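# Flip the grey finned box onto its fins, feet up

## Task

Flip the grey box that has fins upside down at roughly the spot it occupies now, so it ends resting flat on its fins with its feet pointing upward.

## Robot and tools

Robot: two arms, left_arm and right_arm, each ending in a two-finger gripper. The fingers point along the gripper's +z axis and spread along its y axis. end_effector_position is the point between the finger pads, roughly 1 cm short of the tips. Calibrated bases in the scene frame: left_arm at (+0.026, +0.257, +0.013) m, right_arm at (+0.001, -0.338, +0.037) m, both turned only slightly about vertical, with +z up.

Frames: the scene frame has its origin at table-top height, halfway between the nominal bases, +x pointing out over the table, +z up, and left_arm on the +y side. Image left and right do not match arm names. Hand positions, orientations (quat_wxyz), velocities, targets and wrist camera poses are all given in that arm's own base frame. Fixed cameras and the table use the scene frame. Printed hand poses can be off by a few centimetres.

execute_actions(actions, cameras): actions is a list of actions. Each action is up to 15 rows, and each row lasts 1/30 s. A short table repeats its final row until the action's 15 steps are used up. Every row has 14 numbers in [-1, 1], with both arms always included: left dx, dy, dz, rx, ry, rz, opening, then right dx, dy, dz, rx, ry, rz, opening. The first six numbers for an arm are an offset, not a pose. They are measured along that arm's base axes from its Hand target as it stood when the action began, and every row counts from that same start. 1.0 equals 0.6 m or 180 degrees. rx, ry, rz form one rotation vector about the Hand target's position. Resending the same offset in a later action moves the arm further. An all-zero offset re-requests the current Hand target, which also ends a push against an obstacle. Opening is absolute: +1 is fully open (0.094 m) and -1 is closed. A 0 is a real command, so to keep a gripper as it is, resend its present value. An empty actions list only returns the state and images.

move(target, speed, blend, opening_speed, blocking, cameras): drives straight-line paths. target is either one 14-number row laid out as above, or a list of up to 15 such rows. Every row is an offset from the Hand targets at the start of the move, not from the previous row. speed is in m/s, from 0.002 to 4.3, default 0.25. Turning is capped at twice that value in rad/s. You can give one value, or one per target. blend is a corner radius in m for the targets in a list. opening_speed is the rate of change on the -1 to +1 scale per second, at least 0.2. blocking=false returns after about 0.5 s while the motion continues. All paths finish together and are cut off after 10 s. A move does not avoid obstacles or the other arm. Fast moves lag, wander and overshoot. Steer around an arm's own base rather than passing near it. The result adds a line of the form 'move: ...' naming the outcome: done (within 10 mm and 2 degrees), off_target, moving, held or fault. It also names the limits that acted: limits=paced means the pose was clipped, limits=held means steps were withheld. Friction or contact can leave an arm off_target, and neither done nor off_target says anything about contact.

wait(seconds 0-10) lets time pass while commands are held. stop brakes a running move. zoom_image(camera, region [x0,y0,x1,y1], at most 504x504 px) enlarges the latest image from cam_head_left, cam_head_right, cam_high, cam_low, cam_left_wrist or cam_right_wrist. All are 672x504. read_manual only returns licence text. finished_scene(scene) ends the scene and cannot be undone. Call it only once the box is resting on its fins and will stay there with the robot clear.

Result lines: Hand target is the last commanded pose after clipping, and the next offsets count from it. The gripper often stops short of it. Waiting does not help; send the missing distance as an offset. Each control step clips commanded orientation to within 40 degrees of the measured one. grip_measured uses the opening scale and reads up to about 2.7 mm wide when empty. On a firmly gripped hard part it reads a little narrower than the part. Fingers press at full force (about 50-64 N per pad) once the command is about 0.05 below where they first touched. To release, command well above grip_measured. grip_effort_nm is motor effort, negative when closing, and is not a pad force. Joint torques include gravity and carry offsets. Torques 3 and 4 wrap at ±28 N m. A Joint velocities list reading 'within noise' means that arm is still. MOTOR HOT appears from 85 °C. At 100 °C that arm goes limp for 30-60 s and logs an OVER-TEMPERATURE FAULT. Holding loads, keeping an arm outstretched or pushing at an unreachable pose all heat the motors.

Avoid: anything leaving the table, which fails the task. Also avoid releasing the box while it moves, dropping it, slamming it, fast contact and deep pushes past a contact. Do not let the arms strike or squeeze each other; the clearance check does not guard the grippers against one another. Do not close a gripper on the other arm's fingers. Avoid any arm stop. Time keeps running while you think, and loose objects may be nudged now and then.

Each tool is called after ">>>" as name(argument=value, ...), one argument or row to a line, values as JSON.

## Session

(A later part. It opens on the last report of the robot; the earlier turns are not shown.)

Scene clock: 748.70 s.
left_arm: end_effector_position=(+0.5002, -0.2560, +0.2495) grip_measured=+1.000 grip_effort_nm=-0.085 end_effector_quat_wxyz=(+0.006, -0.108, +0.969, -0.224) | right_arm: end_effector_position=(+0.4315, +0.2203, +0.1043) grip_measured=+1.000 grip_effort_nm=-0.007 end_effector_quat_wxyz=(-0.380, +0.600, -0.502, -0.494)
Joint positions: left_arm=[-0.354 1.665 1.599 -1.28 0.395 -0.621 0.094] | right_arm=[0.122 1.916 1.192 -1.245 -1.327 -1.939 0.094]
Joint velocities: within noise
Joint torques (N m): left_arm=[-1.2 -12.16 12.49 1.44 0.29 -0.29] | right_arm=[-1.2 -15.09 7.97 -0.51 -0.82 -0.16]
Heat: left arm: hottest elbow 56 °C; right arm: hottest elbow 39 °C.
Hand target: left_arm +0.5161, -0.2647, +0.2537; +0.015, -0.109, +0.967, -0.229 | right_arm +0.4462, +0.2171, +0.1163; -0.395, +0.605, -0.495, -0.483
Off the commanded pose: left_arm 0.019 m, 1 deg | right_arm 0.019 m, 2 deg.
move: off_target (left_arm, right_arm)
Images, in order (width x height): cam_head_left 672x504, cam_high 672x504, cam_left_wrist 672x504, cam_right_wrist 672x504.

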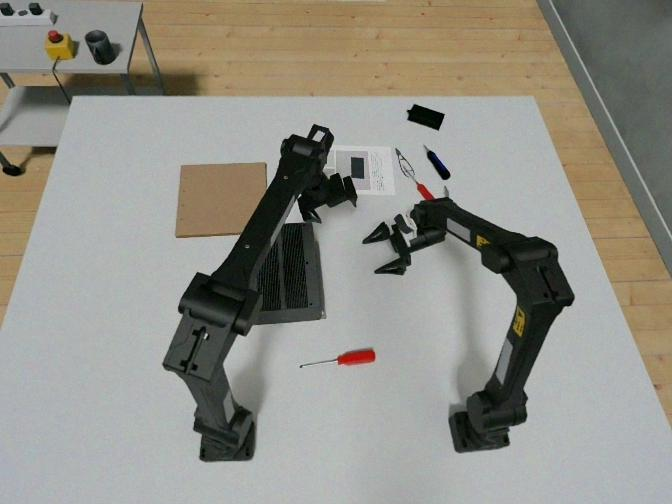

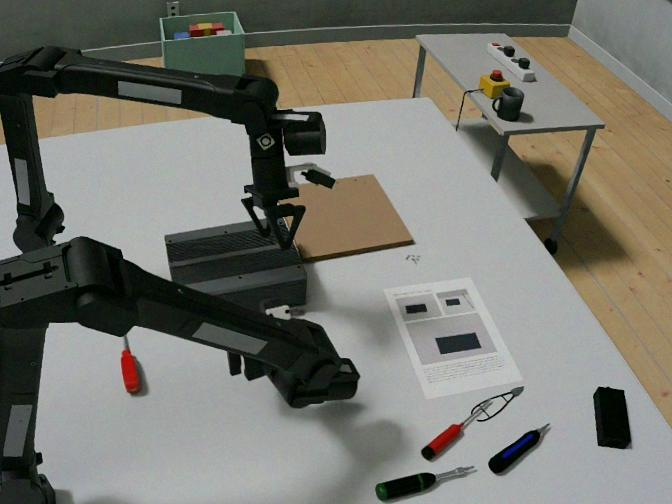

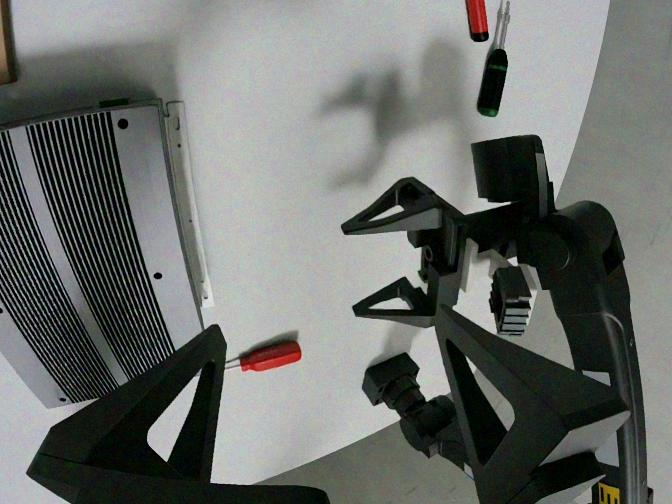

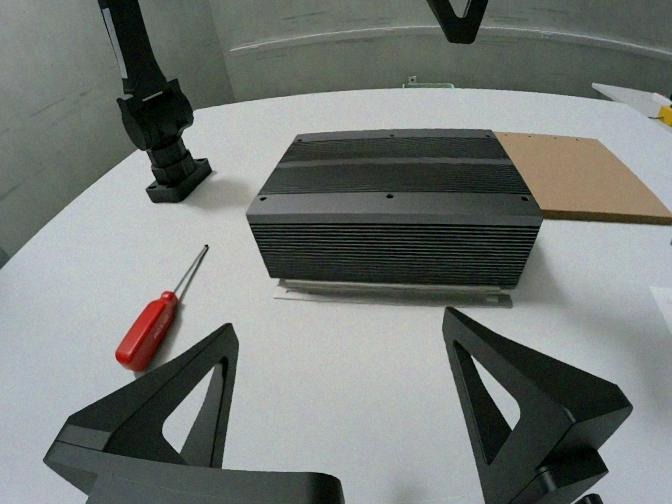

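>>> move(
  target=[
    [-0.08,0.45,0.05,-0.05,-0.015,0,1,0,0.0,0,-0.06,-0.012,0,1],
    [-0.132,0.59,-0.05,-0.1,-0.029,-0.015,1,0,0.0,-0.217,-0.12,-0.025,0,1],
    [-0.132,0.56,-0.36,-0.1,-0.029,-0.015,1,0,0.14,-0.217,-0.12,-0.025,0,1],
  ],
  blend=[0.05,0.03,0],
  speed=[0.35,0.35,0.2],
  cameras=["cam_head_left","cam_left_wrist","cam_right_wrist"],
)

Scene clock: 775.70 s.
left_arm: end_effector_position=(+0.4353, +0.0757, +0.0464) grip_measured=+1.000 grip_effort_nm=-0.085 end_effector_quat_wxyz=(+0.044, -0.076, +0.921, -0.379) | right_arm: end_effector_position=(+0.4389, +0.2938, -0.0159) grip_measured=+1.000 grip_effort_nm=-0.012 end_effector_quat_wxyz=(-0.288, +0.683, -0.565, -0.362)
Joint positions: left_arm=[0.443 1.809 1.122 -1.121 0.754 0.373 0.094] | right_arm=[0.322 1.987 1.109 -0.529 -0.953 -1.353 0.094]
Joint velocities: within noise
Joint torques (N m): left_arm=[-1.61 -11.46 6.53 0.58 0.67 -0.21] | right_arm=[0.09 -14.86 6.68 1.22 -0.52 0.06]
Heat: left arm: hottest elbow 56 °C; right arm: hottest elbow 39 °C.
Hand target: left_arm +0.4370, +0.0714, +0.0376; +0.036, -0.077, +0.920, -0.383 | right_arm +0.4461, +0.3012, -0.0140; -0.293, +0.687, -0.561, -0.358
Off the commanded pose: left_arm 0.010 m, 1 deg | right_arm 0.011 m, 1 deg.
move: off_target (right_arm)
Images, in order (width x height): cam_head_left 672x504, cam_left_wrist 672x504, cam_right_wrist 672x504.

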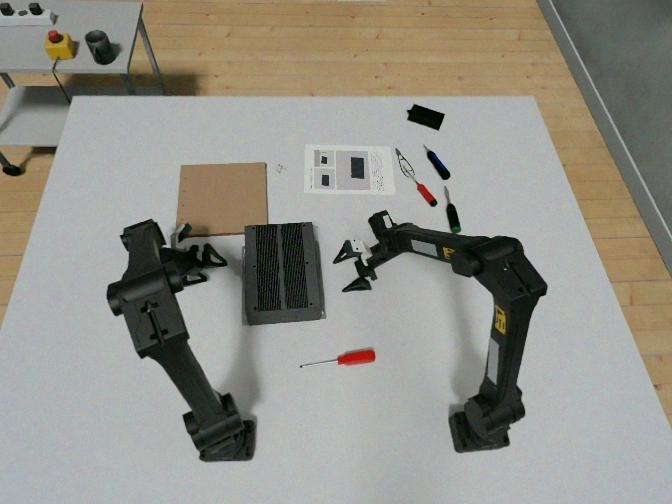

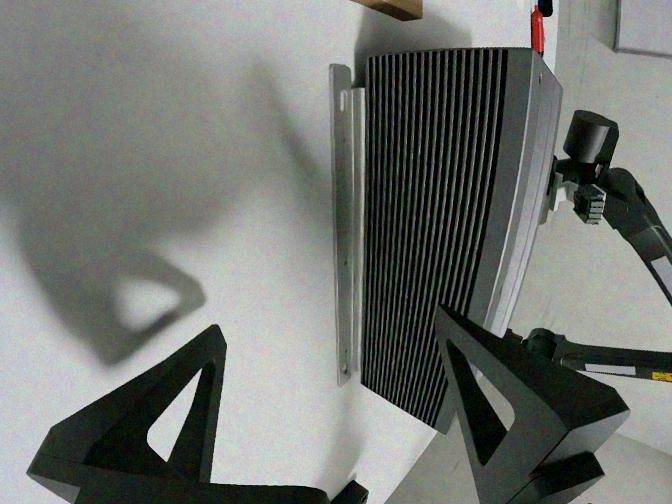

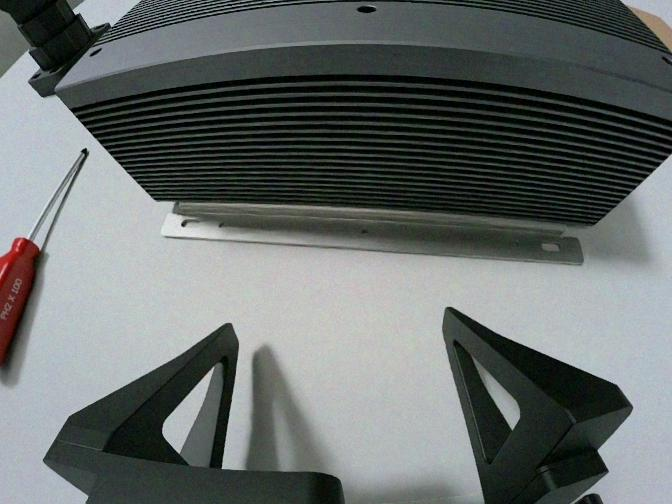

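>>> move(
  target=[
    [0.02,-0.07,0.015,0,0,0,1,0.02,0.06,0,0,0,-0.02,1],
    [0.05,-0.285,0.06,0,0,0,1,0.003,0.225,0,0,0,-0.02,1],
    [0.055,-0.315,0.30,0,0,0,1,0.0,0.255,0,0,0,-0.02,1],
  ],
  speed=[0.1,0.07,0.07],
  cameras=["cam_high","cam_left_wrist","cam_right_wrist"],
)

Scene clock: 790.30 s.
left_arm: end_effector_position=(+0.4597, -0.0650, +0.1659) grip_measured=+1.000 grip_effort_nm=-0.105 end_effector_quat_wxyz=(+0.021, -0.124, +0.929, -0.347) | right_arm: end_effector_position=(+0.4654, +0.3694, -0.0200) grip_measured=+1.000 grip_effort_nm=-0.012 end_effector_quat_wxyz=(-0.306, +0.643, -0.625, -0.320)
Joint positions: left_arm=[0.103 1.545 1.167 -1.116 0.707 -0.19 0.094] | right_arm=[0.461 2.014 1.137 -0.201 -0.809 -0.922 0.094]
Joint velocities: within noise
Joint torques (N m): left_arm=[-8.29 -14.8 12.98 -0.18 3.4 -0.39] | right_arm=[9.82 -12.86 11.02 2.5 -1.51 0.55]
Heat: left arm: hottest elbow 53 °C; right arm: hottest elbow 39 °C.
Hand target: left_arm +0.4699, -0.1177, +0.2176; +0.036, -0.077, +0.920, -0.383 | right_arm +0.4462, +0.4542, -0.0138; -0.305, +0.669, -0.582, -0.348
Off the commanded pose: left_arm 0.074 m, 7 deg | right_arm 0.087 m, 7 deg.
move: off_target (left_arm, right_arm)
Images, in order (width x height): cam_high 672x504, cam_left_wrist 672x504, cam_right_wrist 672x504.

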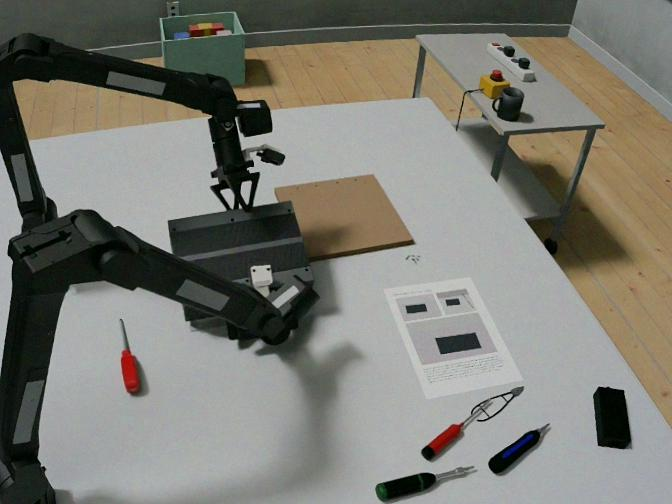

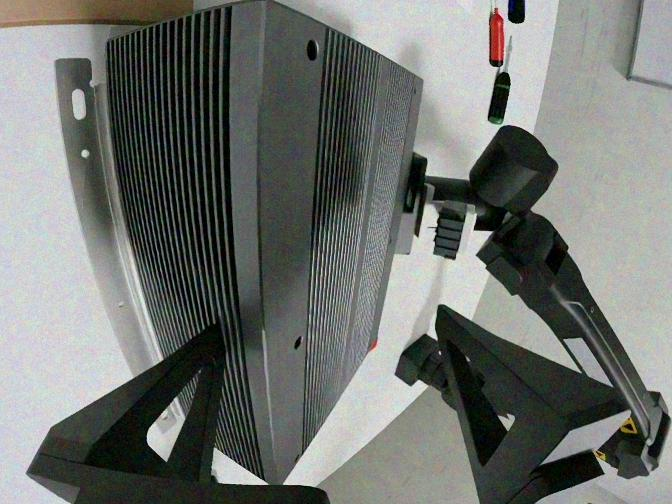

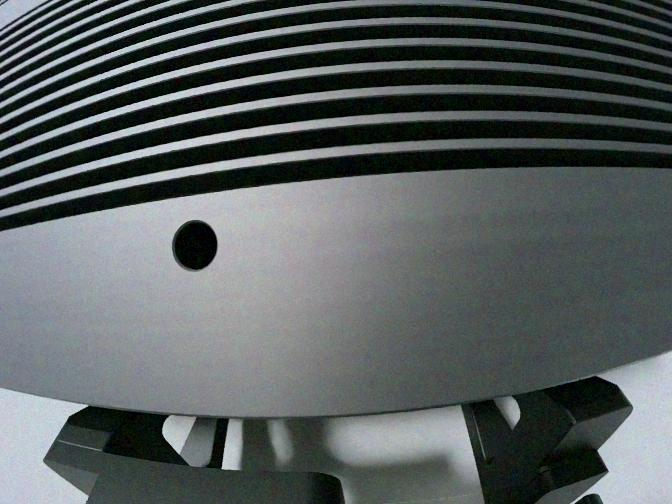

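>>> move(
  target=[
    [0.02,-0.12,0.0,0.1,0.02,0,1,0,-0.05,0,0,0,0,1],
    [0.03,-0.195,-0.005,0.14,0.025,0,1,0,-0.09,0,0,0,0,1],
  ],
  speed=[0.07,0.06],
  cameras=["cam_high","cam_left_wrist","cam_right_wrist"],
)

Scene clock: 808.23 s.
left_arm: end_effector_position=(+0.4684, -0.1441, +0.2019) grip_measured=+1.000 grip_effort_nm=-0.115 end_effector_quat_wxyz=(+0.007, -0.135, +0.984, -0.115) | right_arm: end_effector_position=(+0.4662, +0.3555, -0.0233) grip_measured=+1.000 grip_effort_nm=-0.012 end_effector_quat_wxyz=(-0.310, +0.646, -0.612, -0.334)
Joint positions: left_arm=[-0.224 1.57 1.396 -1.301 0.211 -0.507 0.094] | right_arm=[0.428 2.025 1.134 -0.218 -0.86 -0.982 0.094]
Joint velocities: within noise
Joint torques (N m): left_arm=[-11.87 -8.76 14.57 2.69 3.66 -0.49] | right_arm=[5.71 -16.09 7.28 0.91 -1.01 0.06]
Heat: left arm: hottest elbow 55 °C; right arm: hottest elbow 40 °C.
Hand target: left_arm +0.4879, -0.2346, +0.2148; +0.017, -0.082, +0.982, -0.170 | right_arm +0.4462, +0.4002, -0.0138; -0.305, +0.669, -0.582, -0.348
Off the commanded pose: left_arm 0.093 m, 9 deg | right_arm 0.050 m, 5 deg.
move: off_target (left_arm, right_arm)
Images, in order (width x height): cam_high 672x504, cam_left_wrist 672x504, cam_right_wrist 672x504.

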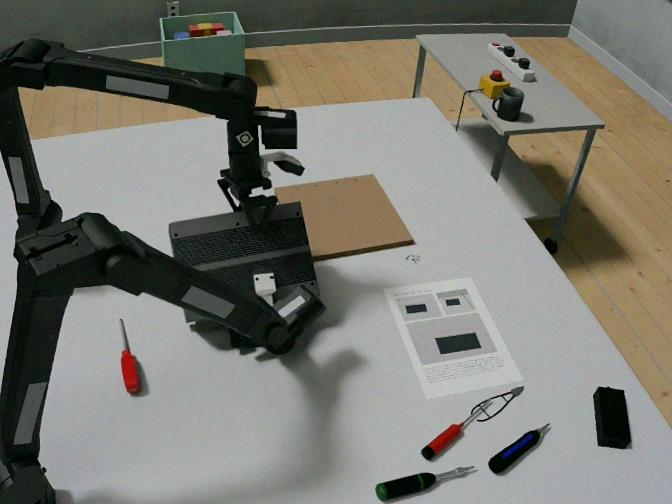

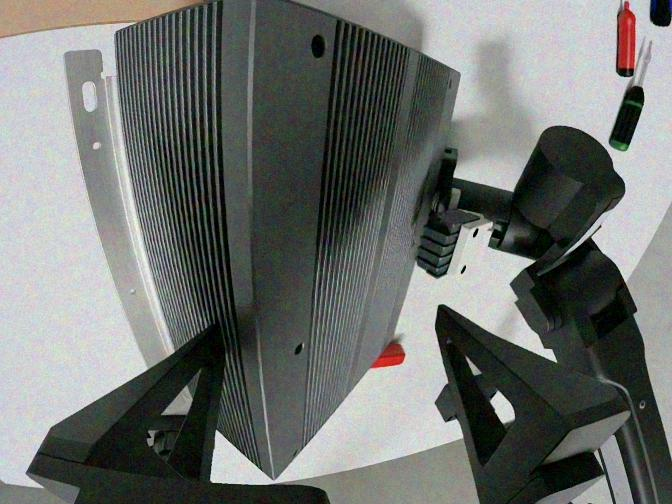

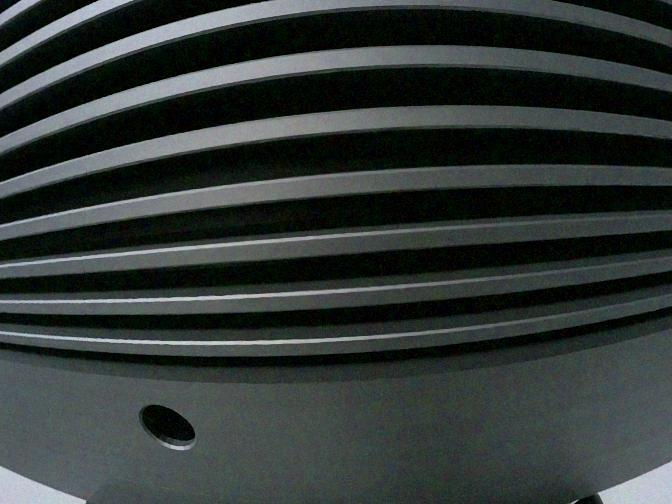

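>>> move(
  target=[
    [0,0,0,0,0,0,1,0,-0.30,0.01,0,0,0,1],
    [0,0,0,0,0,0,1,0,-0.23,0.217,0.16,0.028,0,1],
  ],
  speed=[0.12,0.2],
  blend=[0.03,0],
  cameras=["cam_high","cam_left_wrist","cam_right_wrist"],
)

Scene clock: 818.63 s.
left_arm: end_effector_position=(+0.4738, -0.2286, +0.1961) grip_measured=+1.000 grip_effort_nm=-0.110 end_effector_quat_wxyz=(-0.006, -0.080, +0.984, -0.159) | right_arm: end_effector_position=(+0.4482, +0.2553, +0.1081) grip_measured=+1.000 grip_effort_nm=-0.012 end_effector_quat_wxyz=(-0.430, +0.552, -0.497, -0.514)
Joint positions: left_arm=[-0.354 1.647 1.462 -1.26 0.293 -0.535 0.094] | right_arm=[0.181 1.856 1.034 -0.384 -1.46 -1.167 0.094]
Joint velocities: within noise
Joint torques (N m): left_arm=[-0.97 -13.98 11.86 1.24 0.23 -0.31] | right_arm=[0.85 -15.33 5.57 1.46 -0.78 0.08]
Heat: left arm: hottest elbow 55 °C; right arm: hottest elbow 40 °C.
Hand target: left_arm +0.4879, -0.2345, +0.2148; +0.016, -0.082, +0.982, -0.170 | right_arm +0.4461, +0.2622, +0.1164; -0.436, +0.556, -0.490, -0.511
Off the commanded pose: left_arm 0.024 m, 3 deg | right_arm 0.011 m, 1 deg.
move: off_target (left_arm, right_arm)
Images, in order (width x height): cam_high 672x504, cam_left_wrist 672x504, cam_right_wrist 672x504.

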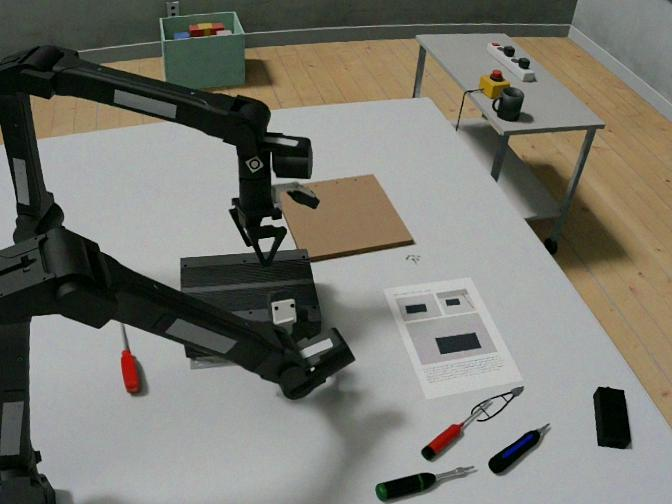

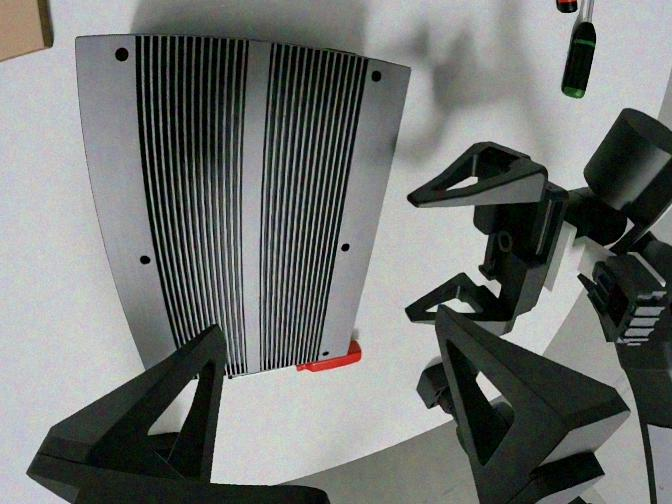

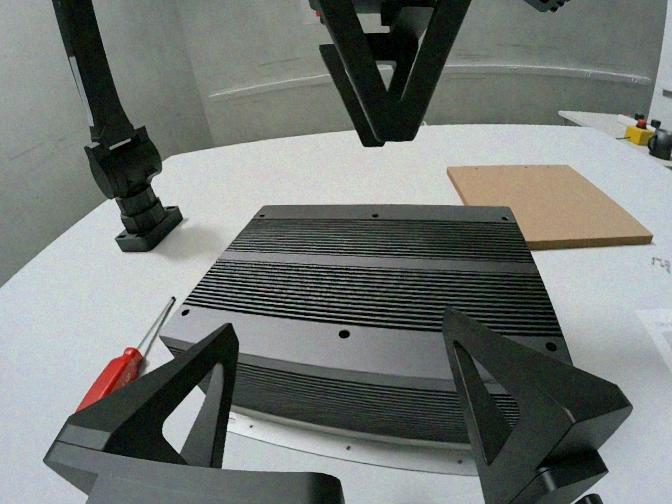

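>>> move(
  target=[
    [-0.05,0.2,0.1,-0.07,-0.012,0,1,0,-0.15,0,-0.08,-0.014,0,1],
    [-0.08,0.49,0.03,-0.14,-0.025,0,1,0,-0.15,-0.2,-0.16,-0.028,0,1],
  ],
  blend=[0.05,0],
  speed=0.35,
  cameras=["cam_head_left","cam_left_wrist","cam_right_wrist"],
)

Scene clock: 886.53 s.
left_arm: end_effector_position=(+0.4285, +0.0570, +0.2274) grip_measured=+1.000 grip_effort_nm=-0.110 end_effector_quat_wxyz=(+0.031, -0.087, +0.919, -0.384) | right_arm: end_effector_position=(+0.4330, +0.1661, -0.0072) grip_measured=+1.000 grip_effort_nm=-0.012 end_effector_quat_wxyz=(-0.296, +0.656, -0.594, -0.359)
Joint positions: left_arm=[0.412 1.571 1.335 -1.568 0.764 0.316 0.094] | right_arm=[0.058 1.94 1.055 -0.812 -0.962 -1.678 0.094]
Joint velocities: within noise
Joint torques (N m): left_arm=[-1.32 -10.11 11.23 -0.12 0.55 0.01] | right_arm=[0.67 -13.45 6.87 0.64 -0.54 -0.13]
Heat: left arm: hottest elbow 51 °C; right arm: hottest elbow 38 °C.
Hand target: left_arm +0.4400, +0.0594, +0.2327; +0.037, -0.077, +0.920, -0.383 | right_arm +0.4461, +0.1721, -0.0036; -0.305, +0.669, -0.582, -0.348
Off the commanded pose: left_arm 0.013 m, 1 deg | right_arm 0.015 m, 3 deg.
move: off_target (left_arm, right_arm)
Images, in order (width x height): cam_head_left 672x504, cam_left_wrist 672x504, cam_right_wrist 672x504.

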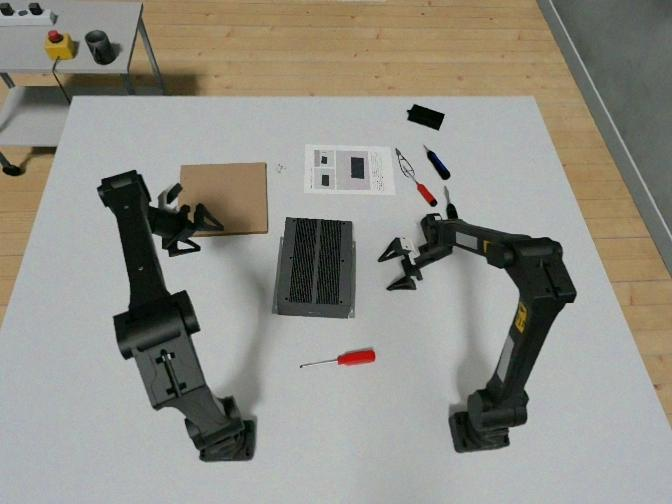

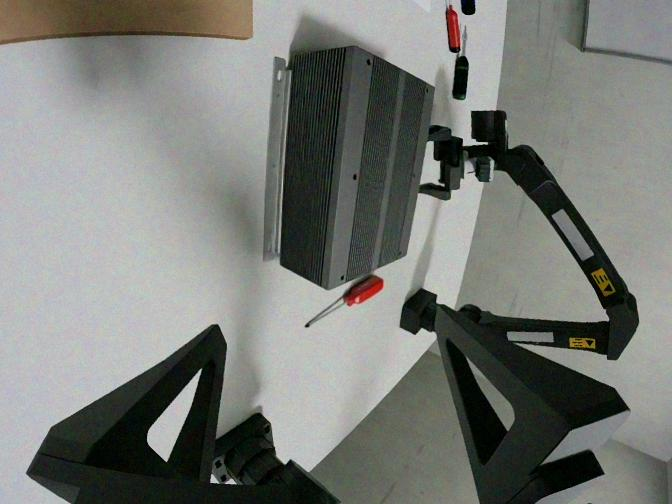

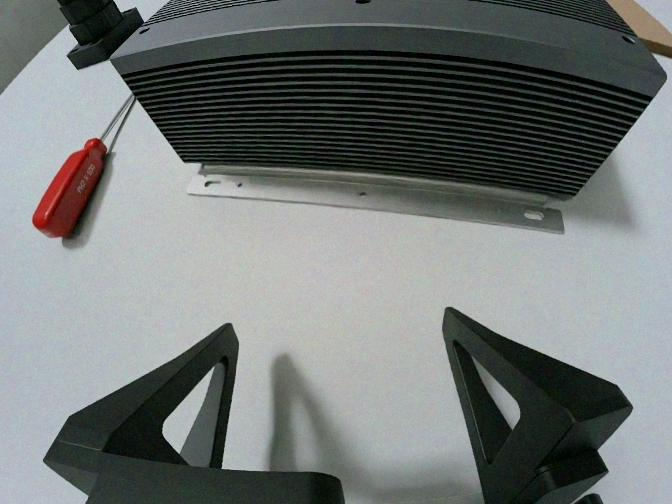

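>>> move(
  target=[
    [0.029,-0.132,-0.325,0,0,-0.028,1,0.03,0.1,-0.017,0,0,-0.028,1],
    [0.028,-0.21,-0.31,0,0,-0.028,1,0.03,0.15,-0.017,0,0,-0.028,1],
    [0.042,-0.424,-0.265,0,0,-0.028,1,0.03,0.305,-0.017,0,0,-0.028,1],
    [0.045,-0.454,-0.025,0,0,-0.028,1,0.03,0.335,-0.017,0,0,-0.028,1],
  ],
  speed=[0.25,0.1,0.07,0.08],
  cameras=["cam_high","cam_left_wrist","cam_right_wrist"],
)

Scene clock: 915.73 s.
left_arm: end_effector_position=(+0.4603, -0.1545, +0.1703) grip_measured=+1.000 grip_effort_nm=-0.081 end_effector_quat_wxyz=(+0.009, -0.086, +0.935, -0.343) | right_arm: end_effector_position=(+0.4792, +0.2862, -0.0196) grip_measured=+1.000 grip_effort_nm=-0.027 end_effector_quat_wxyz=(-0.323, +0.613, -0.655, -0.301)
Joint positions: left_arm=[-0.098 1.545 1.18 -1.028 0.682 -0.343 0.094] | right_arm=[0.31 1.961 1.046 -0.208 -0.828 -0.994 0.094]
Joint velocities: within noise
Joint torques (N m): left_arm=[-8.7 -13.63 13.86 0.7 3.4 -0.42] | right_arm=[10.93 -12.86 9.5 2.35 -1.82 0.56]
Heat: left arm: hottest elbow 53 °C; right arm: hottest elbow 39 °C.
Hand target: left_arm +0.4670, -0.2130, +0.2179; +0.020, -0.036, +0.922, -0.384 | right_arm +0.4641, +0.3731, -0.0139; -0.320, +0.642, -0.611, -0.335
Off the commanded pose: left_arm 0.076 m, 8 deg | right_arm 0.088 m, 7 deg.
move: off_target (left_arm, right_arm)
Images, in order (width x height): cam_high 672x504, cam_left_wrist 672x504, cam_right_wrist 672x504.

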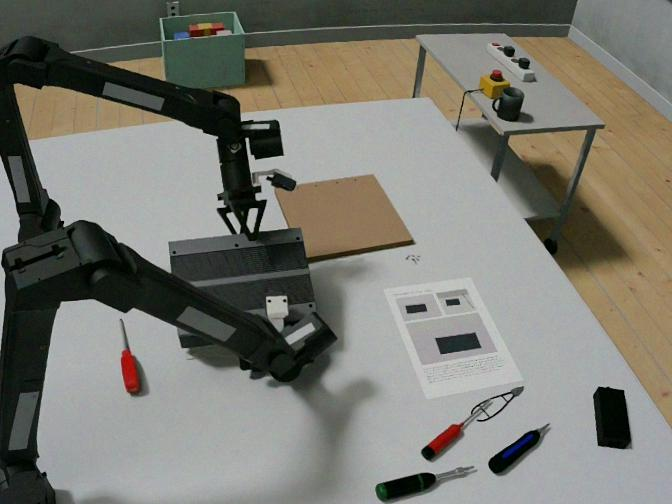

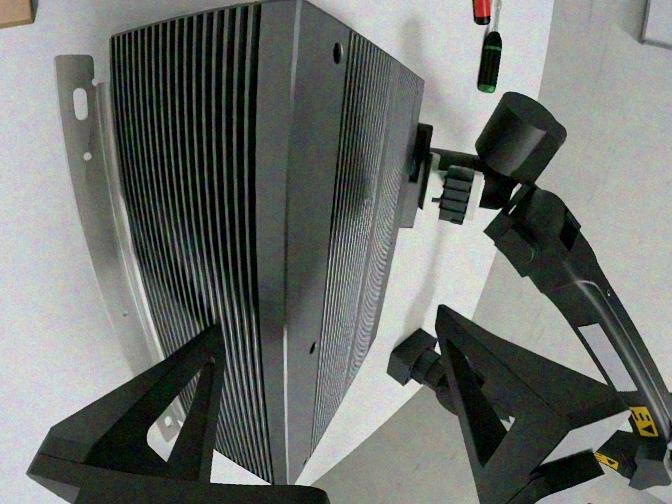

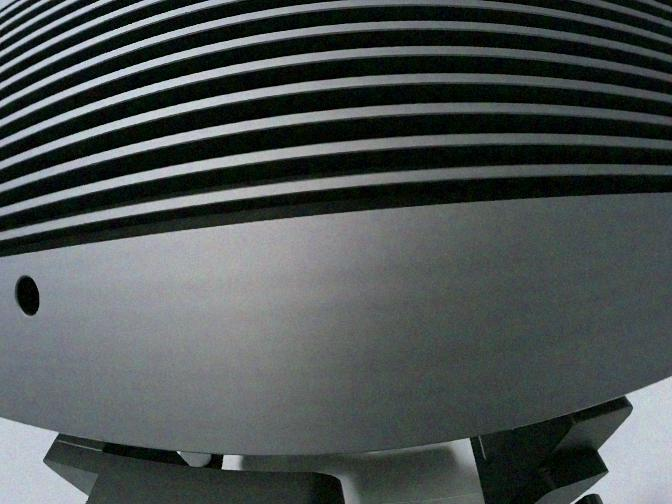

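>>> move(
  target=[
    [0.02,-0.112,0.05,0.1,0.009,0,1,0.006,-0.05,0,0,0,0,1],
    [0.02,-0.115,-0.05,0.14,0.012,0,1,0.006,-0.05,0,0,0,0,1],
  ],
  speed=0.08,
  cameras=["cam_high","cam_left_wrist","cam_right_wrist"],
)

Scene clock: 937.10 s.
left_arm: end_effector_position=(+0.4572, -0.2050, +0.1893) grip_measured=+1.000 grip_effort_nm=-0.085 end_effector_quat_wxyz=(-0.008, -0.087, +0.988, -0.127) | right_arm: end_effector_position=(+0.4752, +0.2835, -0.0232) grip_measured=+1.000 grip_effort_nm=-0.012 end_effector_quat_wxyz=(-0.324, +0.618, -0.644, -0.313)
Joint positions: left_arm=[-0.339 1.606 1.402 -1.275 0.239 -0.526 0.094] | right_arm=[0.301 1.974 1.046 -0.22 -0.863 -1.034 0.094]
Joint velocities: within noise
Joint torques (N m): left_arm=[-9.58 -8.23 13.44 4.16 2.73 -0.34] | right_arm=[7.82 -13.16 9.06 1.06 -1.32 0.29]
Heat: left arm: hottest elbow 55 °C; right arm: hottest elbow 40 °C.
Hand target: left_arm +0.4790, -0.2819, +0.1877; +0.010, -0.038, +0.984, -0.173 | right_arm +0.4677, +0.3432, -0.0138; -0.320, +0.642, -0.611, -0.335
Off the commanded pose: left_arm 0.080 m, 8 deg | right_arm 0.061 m, 5 deg.
move: off_target (left_arm, right_arm)
Images, in order (width x height): cam_high 672x504, cam_left_wrist 672x504, cam_right_wrist 672x504.

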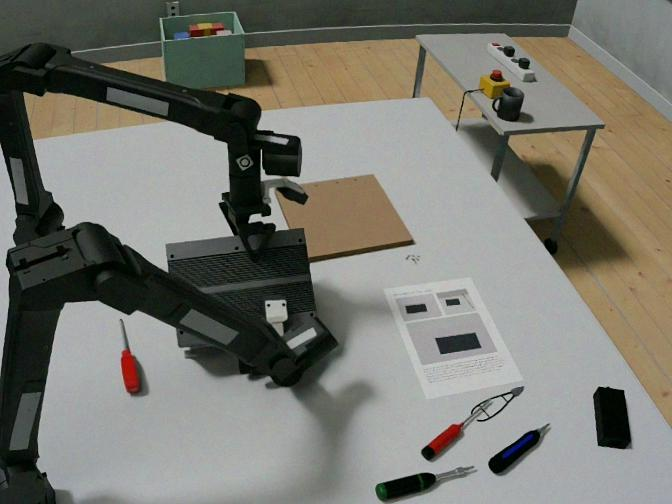

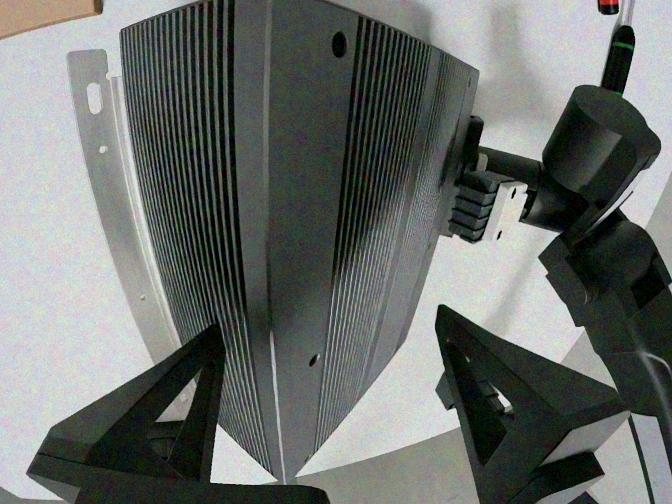

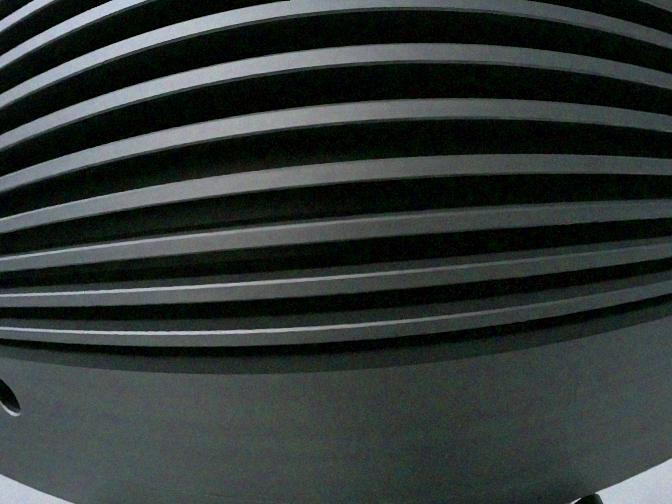

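>>> move(
  target=[0,0,-0.01,0,0,0,1,0.01,-0.16,0,0,0,0,1],
  speed=0.06,
  cameras=["cam_high","cam_left_wrist","cam_right_wrist"],
)

Scene clock: 945.90 s.
left_arm: end_effector_position=(+0.4624, -0.2254, +0.1533) grip_measured=+1.000 grip_effort_nm=-0.085 end_effector_quat_wxyz=(-0.030, -0.077, +0.989, -0.126) | right_arm: end_effector_position=(+0.4721, +0.2313, -0.0195) grip_measured=+1.000 grip_effort_nm=-0.017 end_effector_quat_wxyz=(-0.317, +0.629, -0.628, -0.330)
Joint positions: left_arm=[-0.369 1.684 1.403 -1.233 0.253 -0.531 0.094] | right_arm=[0.191 1.969 1.062 -0.431 -0.931 -1.265 0.094]
Joint velocities: within noise
Joint torques (N m): left_arm=[-6.95 -14.15 13.33 3.04 2.16 -0.28] | right_arm=[1.55 -14.27 6.97 0.43 -1.12 -0.14]
Heat: left arm: hottest elbow 57 °C; right arm: hottest elbow 40 °C.
Hand target: left_arm +0.4790, -0.2820, +0.1818; +0.010, -0.038, +0.984, -0.173 | right_arm +0.4738, +0.2472, -0.0138; -0.320, +0.642, -0.611, -0.334
Off the commanded pose: left_arm 0.065 m, 8 deg | right_arm 0.017 m, 3 deg.
move: off_target (left_arm, right_arm)
Images, in order (width x height): cam_high 672x504, cam_left_wrist 672x504, cam_right_wrist 672x504.

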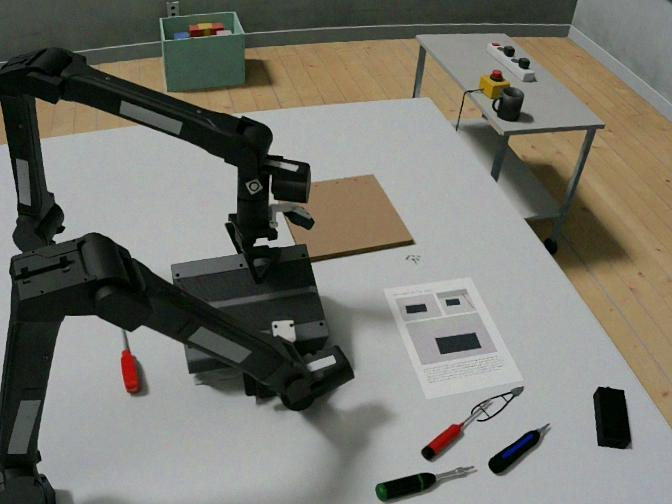

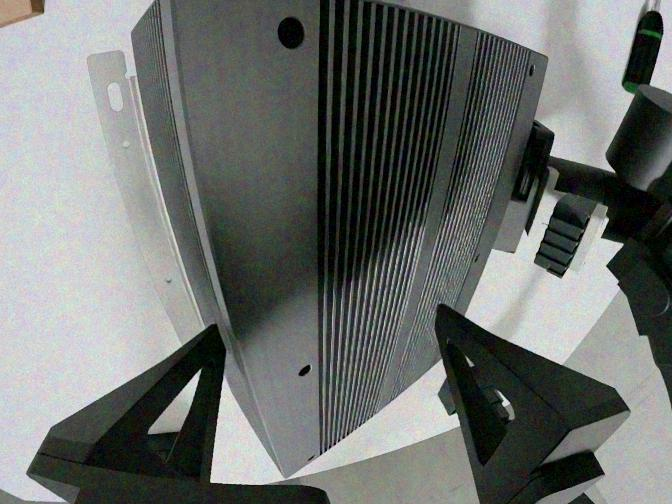

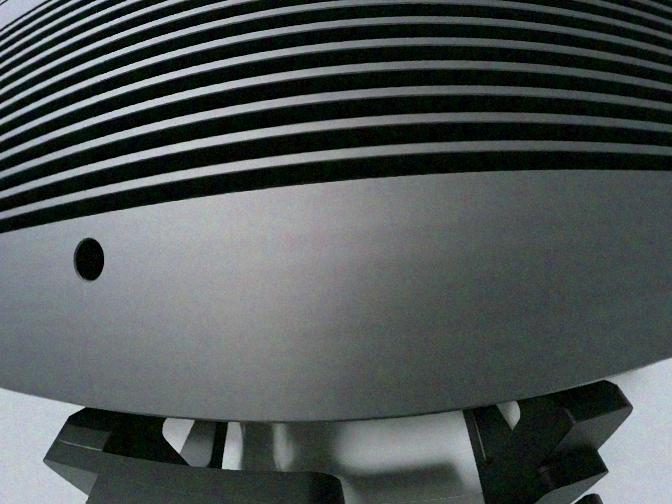

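>>> move(
  target=[
    [-0.02,0.25,0,0,0,0,1,-0.02,-0.21,0.08,0,0,-0.05,1],
    [-0.05,0.45,0.15,-0.14,-0.012,0,-1,-0.423,-0.2,0.3,0.0225,-0.02,-0.499,-1],
  ],
  speed=[0.12,0.3],
)

Scene clock: 983.97 s.
left_arm: end_effector_position=(+0.4377, -0.0173, +0.2620) grip_measured=-0.988 grip_effort_nm=-0.589 end_effector_quat_wxyz=(+0.007, -0.043, +0.922, -0.385) | right_arm: end_effector_position=(+0.2165, +0.1156, +0.1412) grip_measured=-0.986 grip_effort_nm=-0.759 end_effector_quat_wxyz=(+0.490, -0.029, +0.871, -0.006)
Joint positions: left_arm=[0.24 1.538 1.392 -1.599 0.775 0.218 0.001] | right_arm=[1.02 0.435 0.262 -0.671 0.801 0.635 0.001]
Joint velocities: within noise
Joint torques (N m): left_arm=[-0.21 -10.4 11.64 0.01 0.68 0.01] | right_arm=[0.85 3.43 12.55 1.22 0.53 0.04]
Heat: left arm: hottest elbow 59 °C; right arm: hottest elbow 40 °C.
Hand target: left_arm +0.4490, -0.0119, +0.2716; +0.020, -0.036, +0.922, -0.384 | right_arm +0.2200, +0.1272, +0.1662; +0.500, -0.023, +0.866, +0.012
Off the commanded pose: left_arm 0.016 m, 2 deg | right_arm 0.028 m, 3 deg.
move: off_target (left_arm, right_arm); target 2's new opening was sent with right_arm's hand 0.028 m and 3 deg from that target

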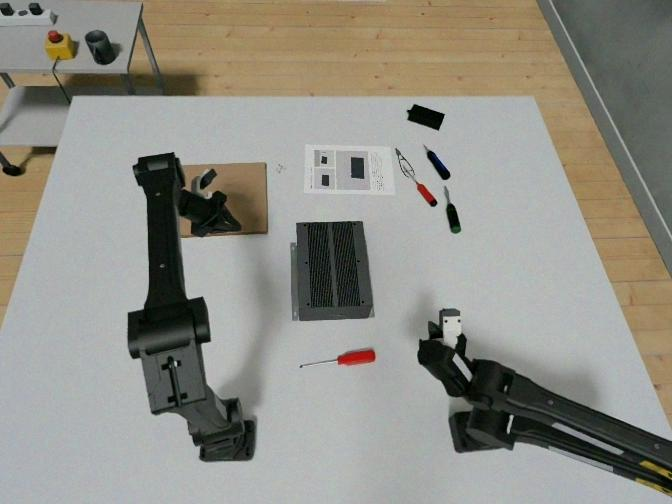

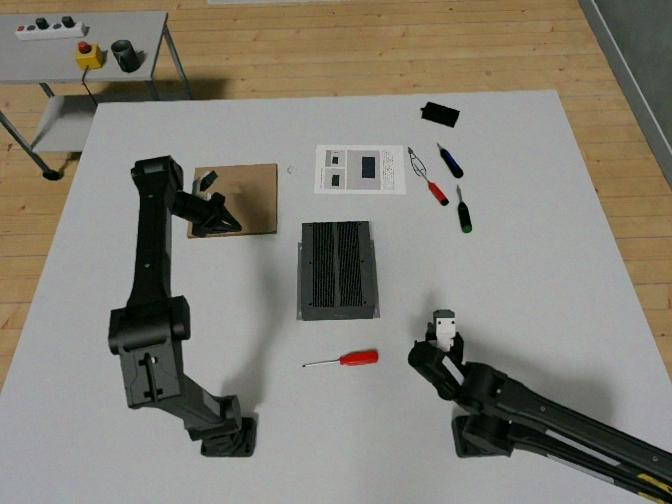

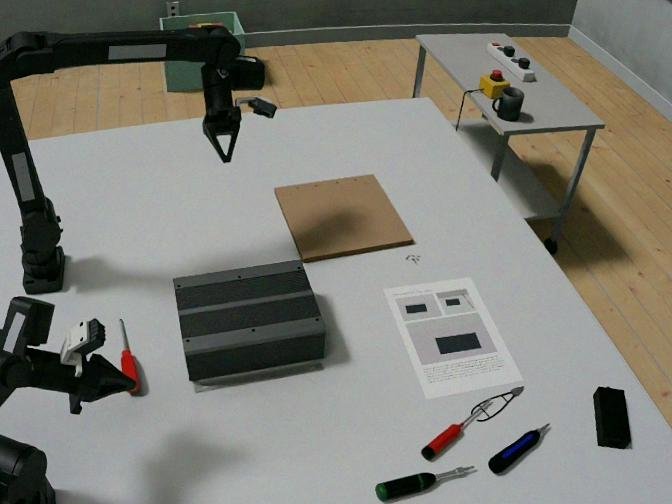

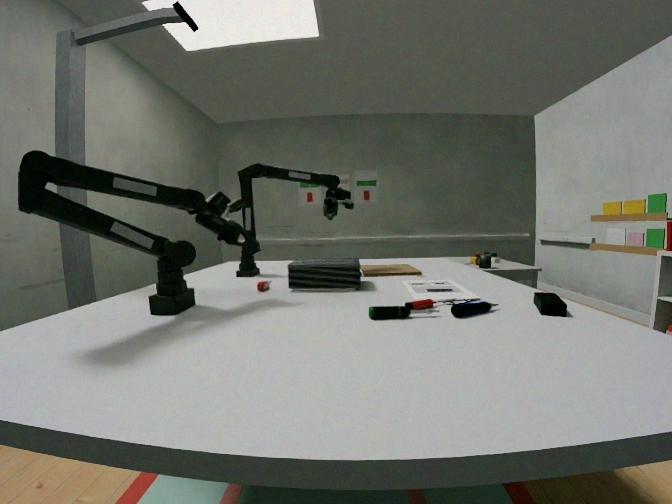

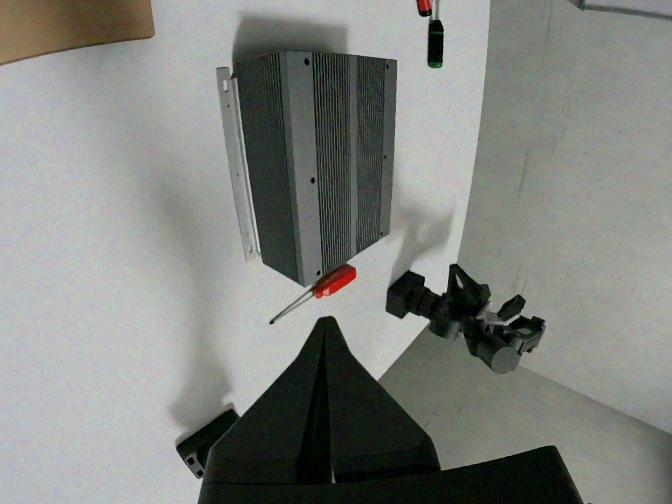

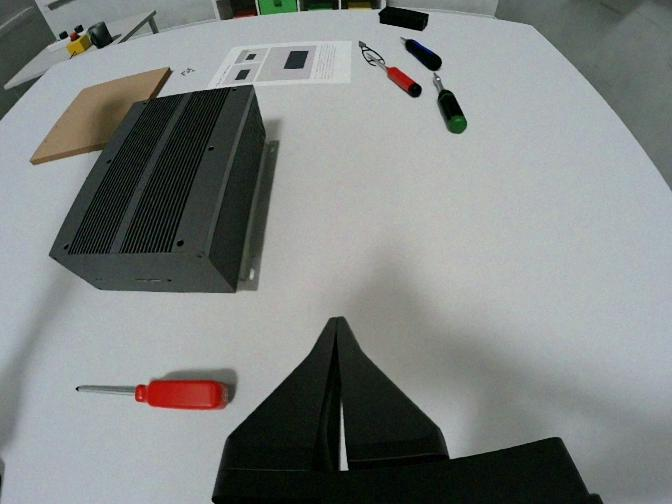

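>>> move(
  target=[0,0,0,0,0,0,-1,0.183,0.06,-0.19,0,0,0,-1],
  speed=0.2,
  cameras=["cam_high","cam_right_wrist"],
)

Scene clock: 999.73 s.
left_arm: end_effector_position=(+0.4377, -0.0173, +0.2620) grip_measured=-0.989 grip_effort_nm=-0.598 end_effector_quat_wxyz=(+0.007, -0.043, +0.922, -0.385) | right_arm: end_effector_position=(+0.3149, +0.1565, +0.0419) grip_measured=-0.986 grip_effort_nm=-0.764 end_effector_quat_wxyz=(+0.487, -0.030, +0.873, +0.006)
Joint positions: left_arm=[0.24 1.538 1.392 -1.599 0.775 0.218 0.001] | right_arm=[0.728 1.296 0.225 0.4 0.566 0.38 0.001]
Joint velocities: within noise
Joint torques (N m): left_arm=[-0.21 -10.4 11.66 -0.03 0.68 0.01] | right_arm=[-2.02 -3.08 7.09 2.55 0.11 -0.16]
Heat: left arm: hottest elbow 58 °C; right arm: hottest elbow 42 °C.
Hand target: left_arm +0.4490, -0.0119, +0.2716; +0.020, -0.036, +0.922, -0.384 | right_arm +0.3298, +0.1632, +0.0523; +0.500, -0.022, +0.866, +0.012
Off the commanded pose: left_arm 0.016 m, 2 deg | right_arm 0.019 m, 2 deg.
move: off_target (left_arm, right_arm)
Images, in order (width x height): cam_high 672x504, cam_right_wrist 672x504.

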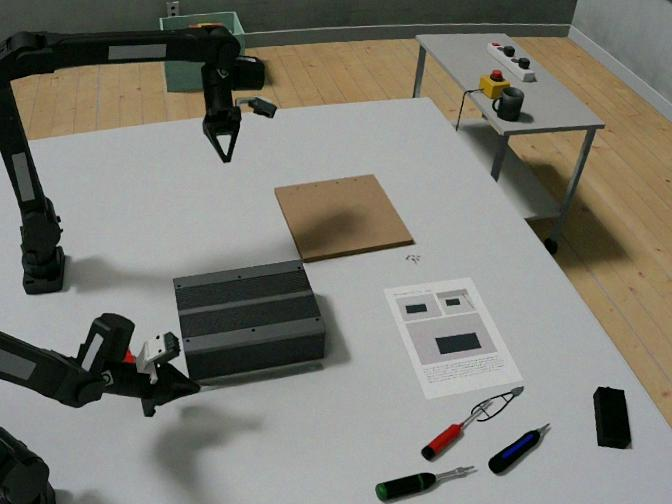

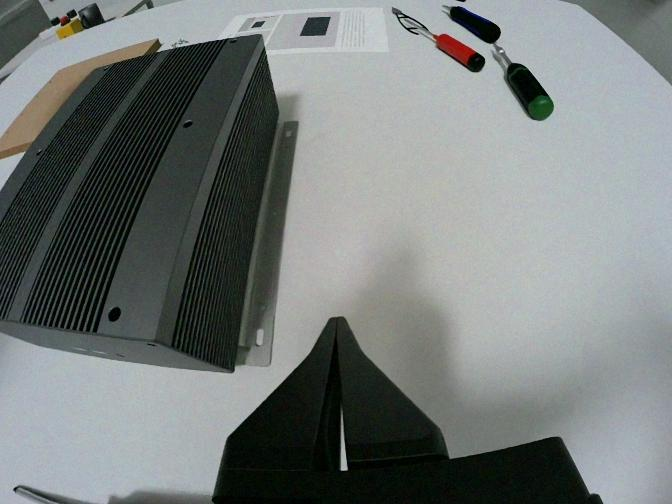

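>>> move(
  target=[0,0,0,0,0,0,-1,0.045,0.02,-0.088,0,0,0,-1],
  speed=0.1,
  cameras=["cam_high","cam_low","cam_right_wrist"],
)

Scene clock: 1013.77 s.
left_arm: end_effector_position=(+0.4377, -0.0173, +0.2620) grip_measured=-0.989 grip_effort_nm=-0.598 end_effector_quat_wxyz=(+0.007, -0.043, +0.922, -0.385) | right_arm: end_effector_position=(+0.3454, +0.1725, -0.0047) grip_measured=-0.986 grip_effort_nm=-0.755 end_effector_quat_wxyz=(+0.491, -0.028, +0.871, +0.009)
Joint positions: left_arm=[0.24 1.538 1.392 -1.599 0.775 0.218 0.001] | right_arm=[0.695 1.65 0.289 0.713 0.539 0.357 0.001]
Joint velocities: within noise
Joint torques (N m): left_arm=[-0.09 -10.46 11.64 -0.02 0.68 0.01] | right_arm=[-2.14 -5.83 4.19 2.55 0.07 -0.12]
Heat: left arm: hottest elbow 57 °C; right arm: hottest elbow 42 °C.
Hand target: left_arm +0.4490, -0.0119, +0.2716; +0.020, -0.036, +0.922, -0.384 | right_arm +0.3568, +0.1752, -0.0005; +0.500, -0.023, +0.866, +0.012
Off the commanded pose: left_arm 0.016 m, 2 deg | right_arm 0.012 m, 1 deg.
move: off_target (left_arm, right_arm)
Images, in order (width x height): cam_high 672x504, cam_low 672x504, cam_right_wrist 672x504.

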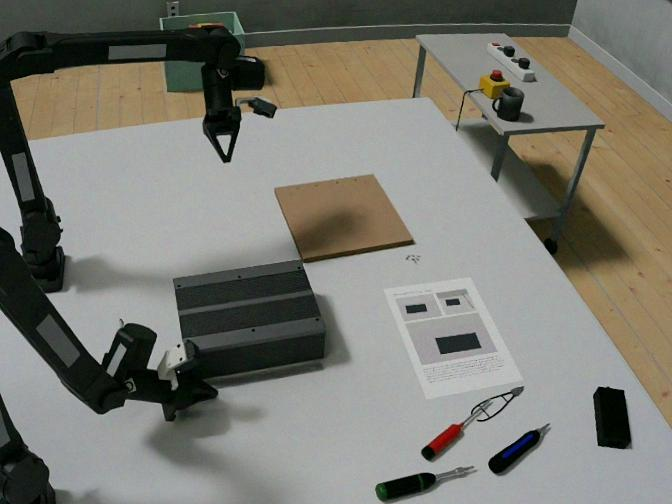

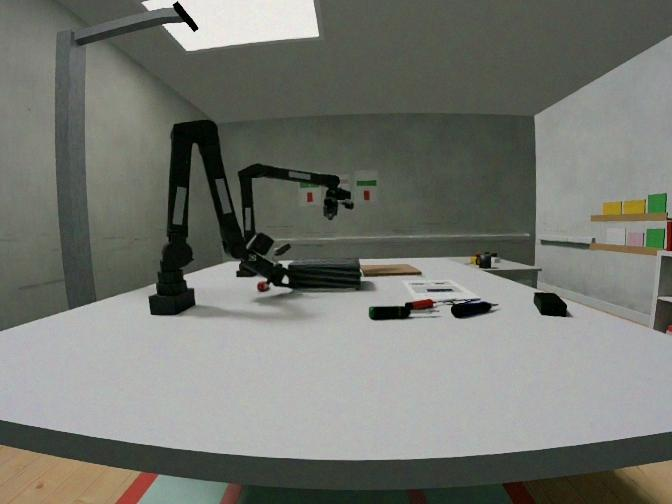

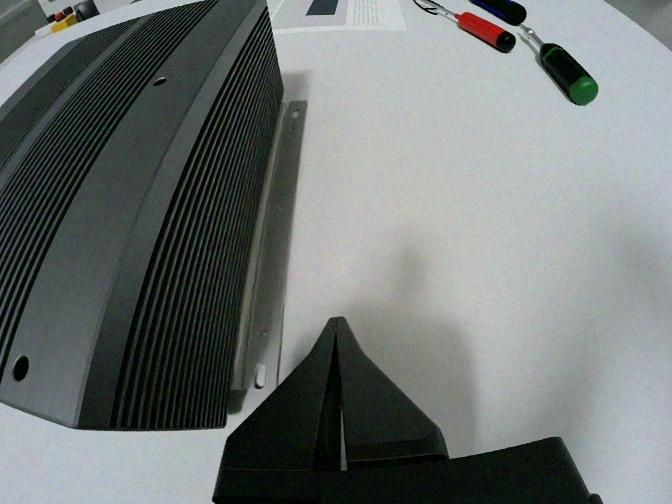

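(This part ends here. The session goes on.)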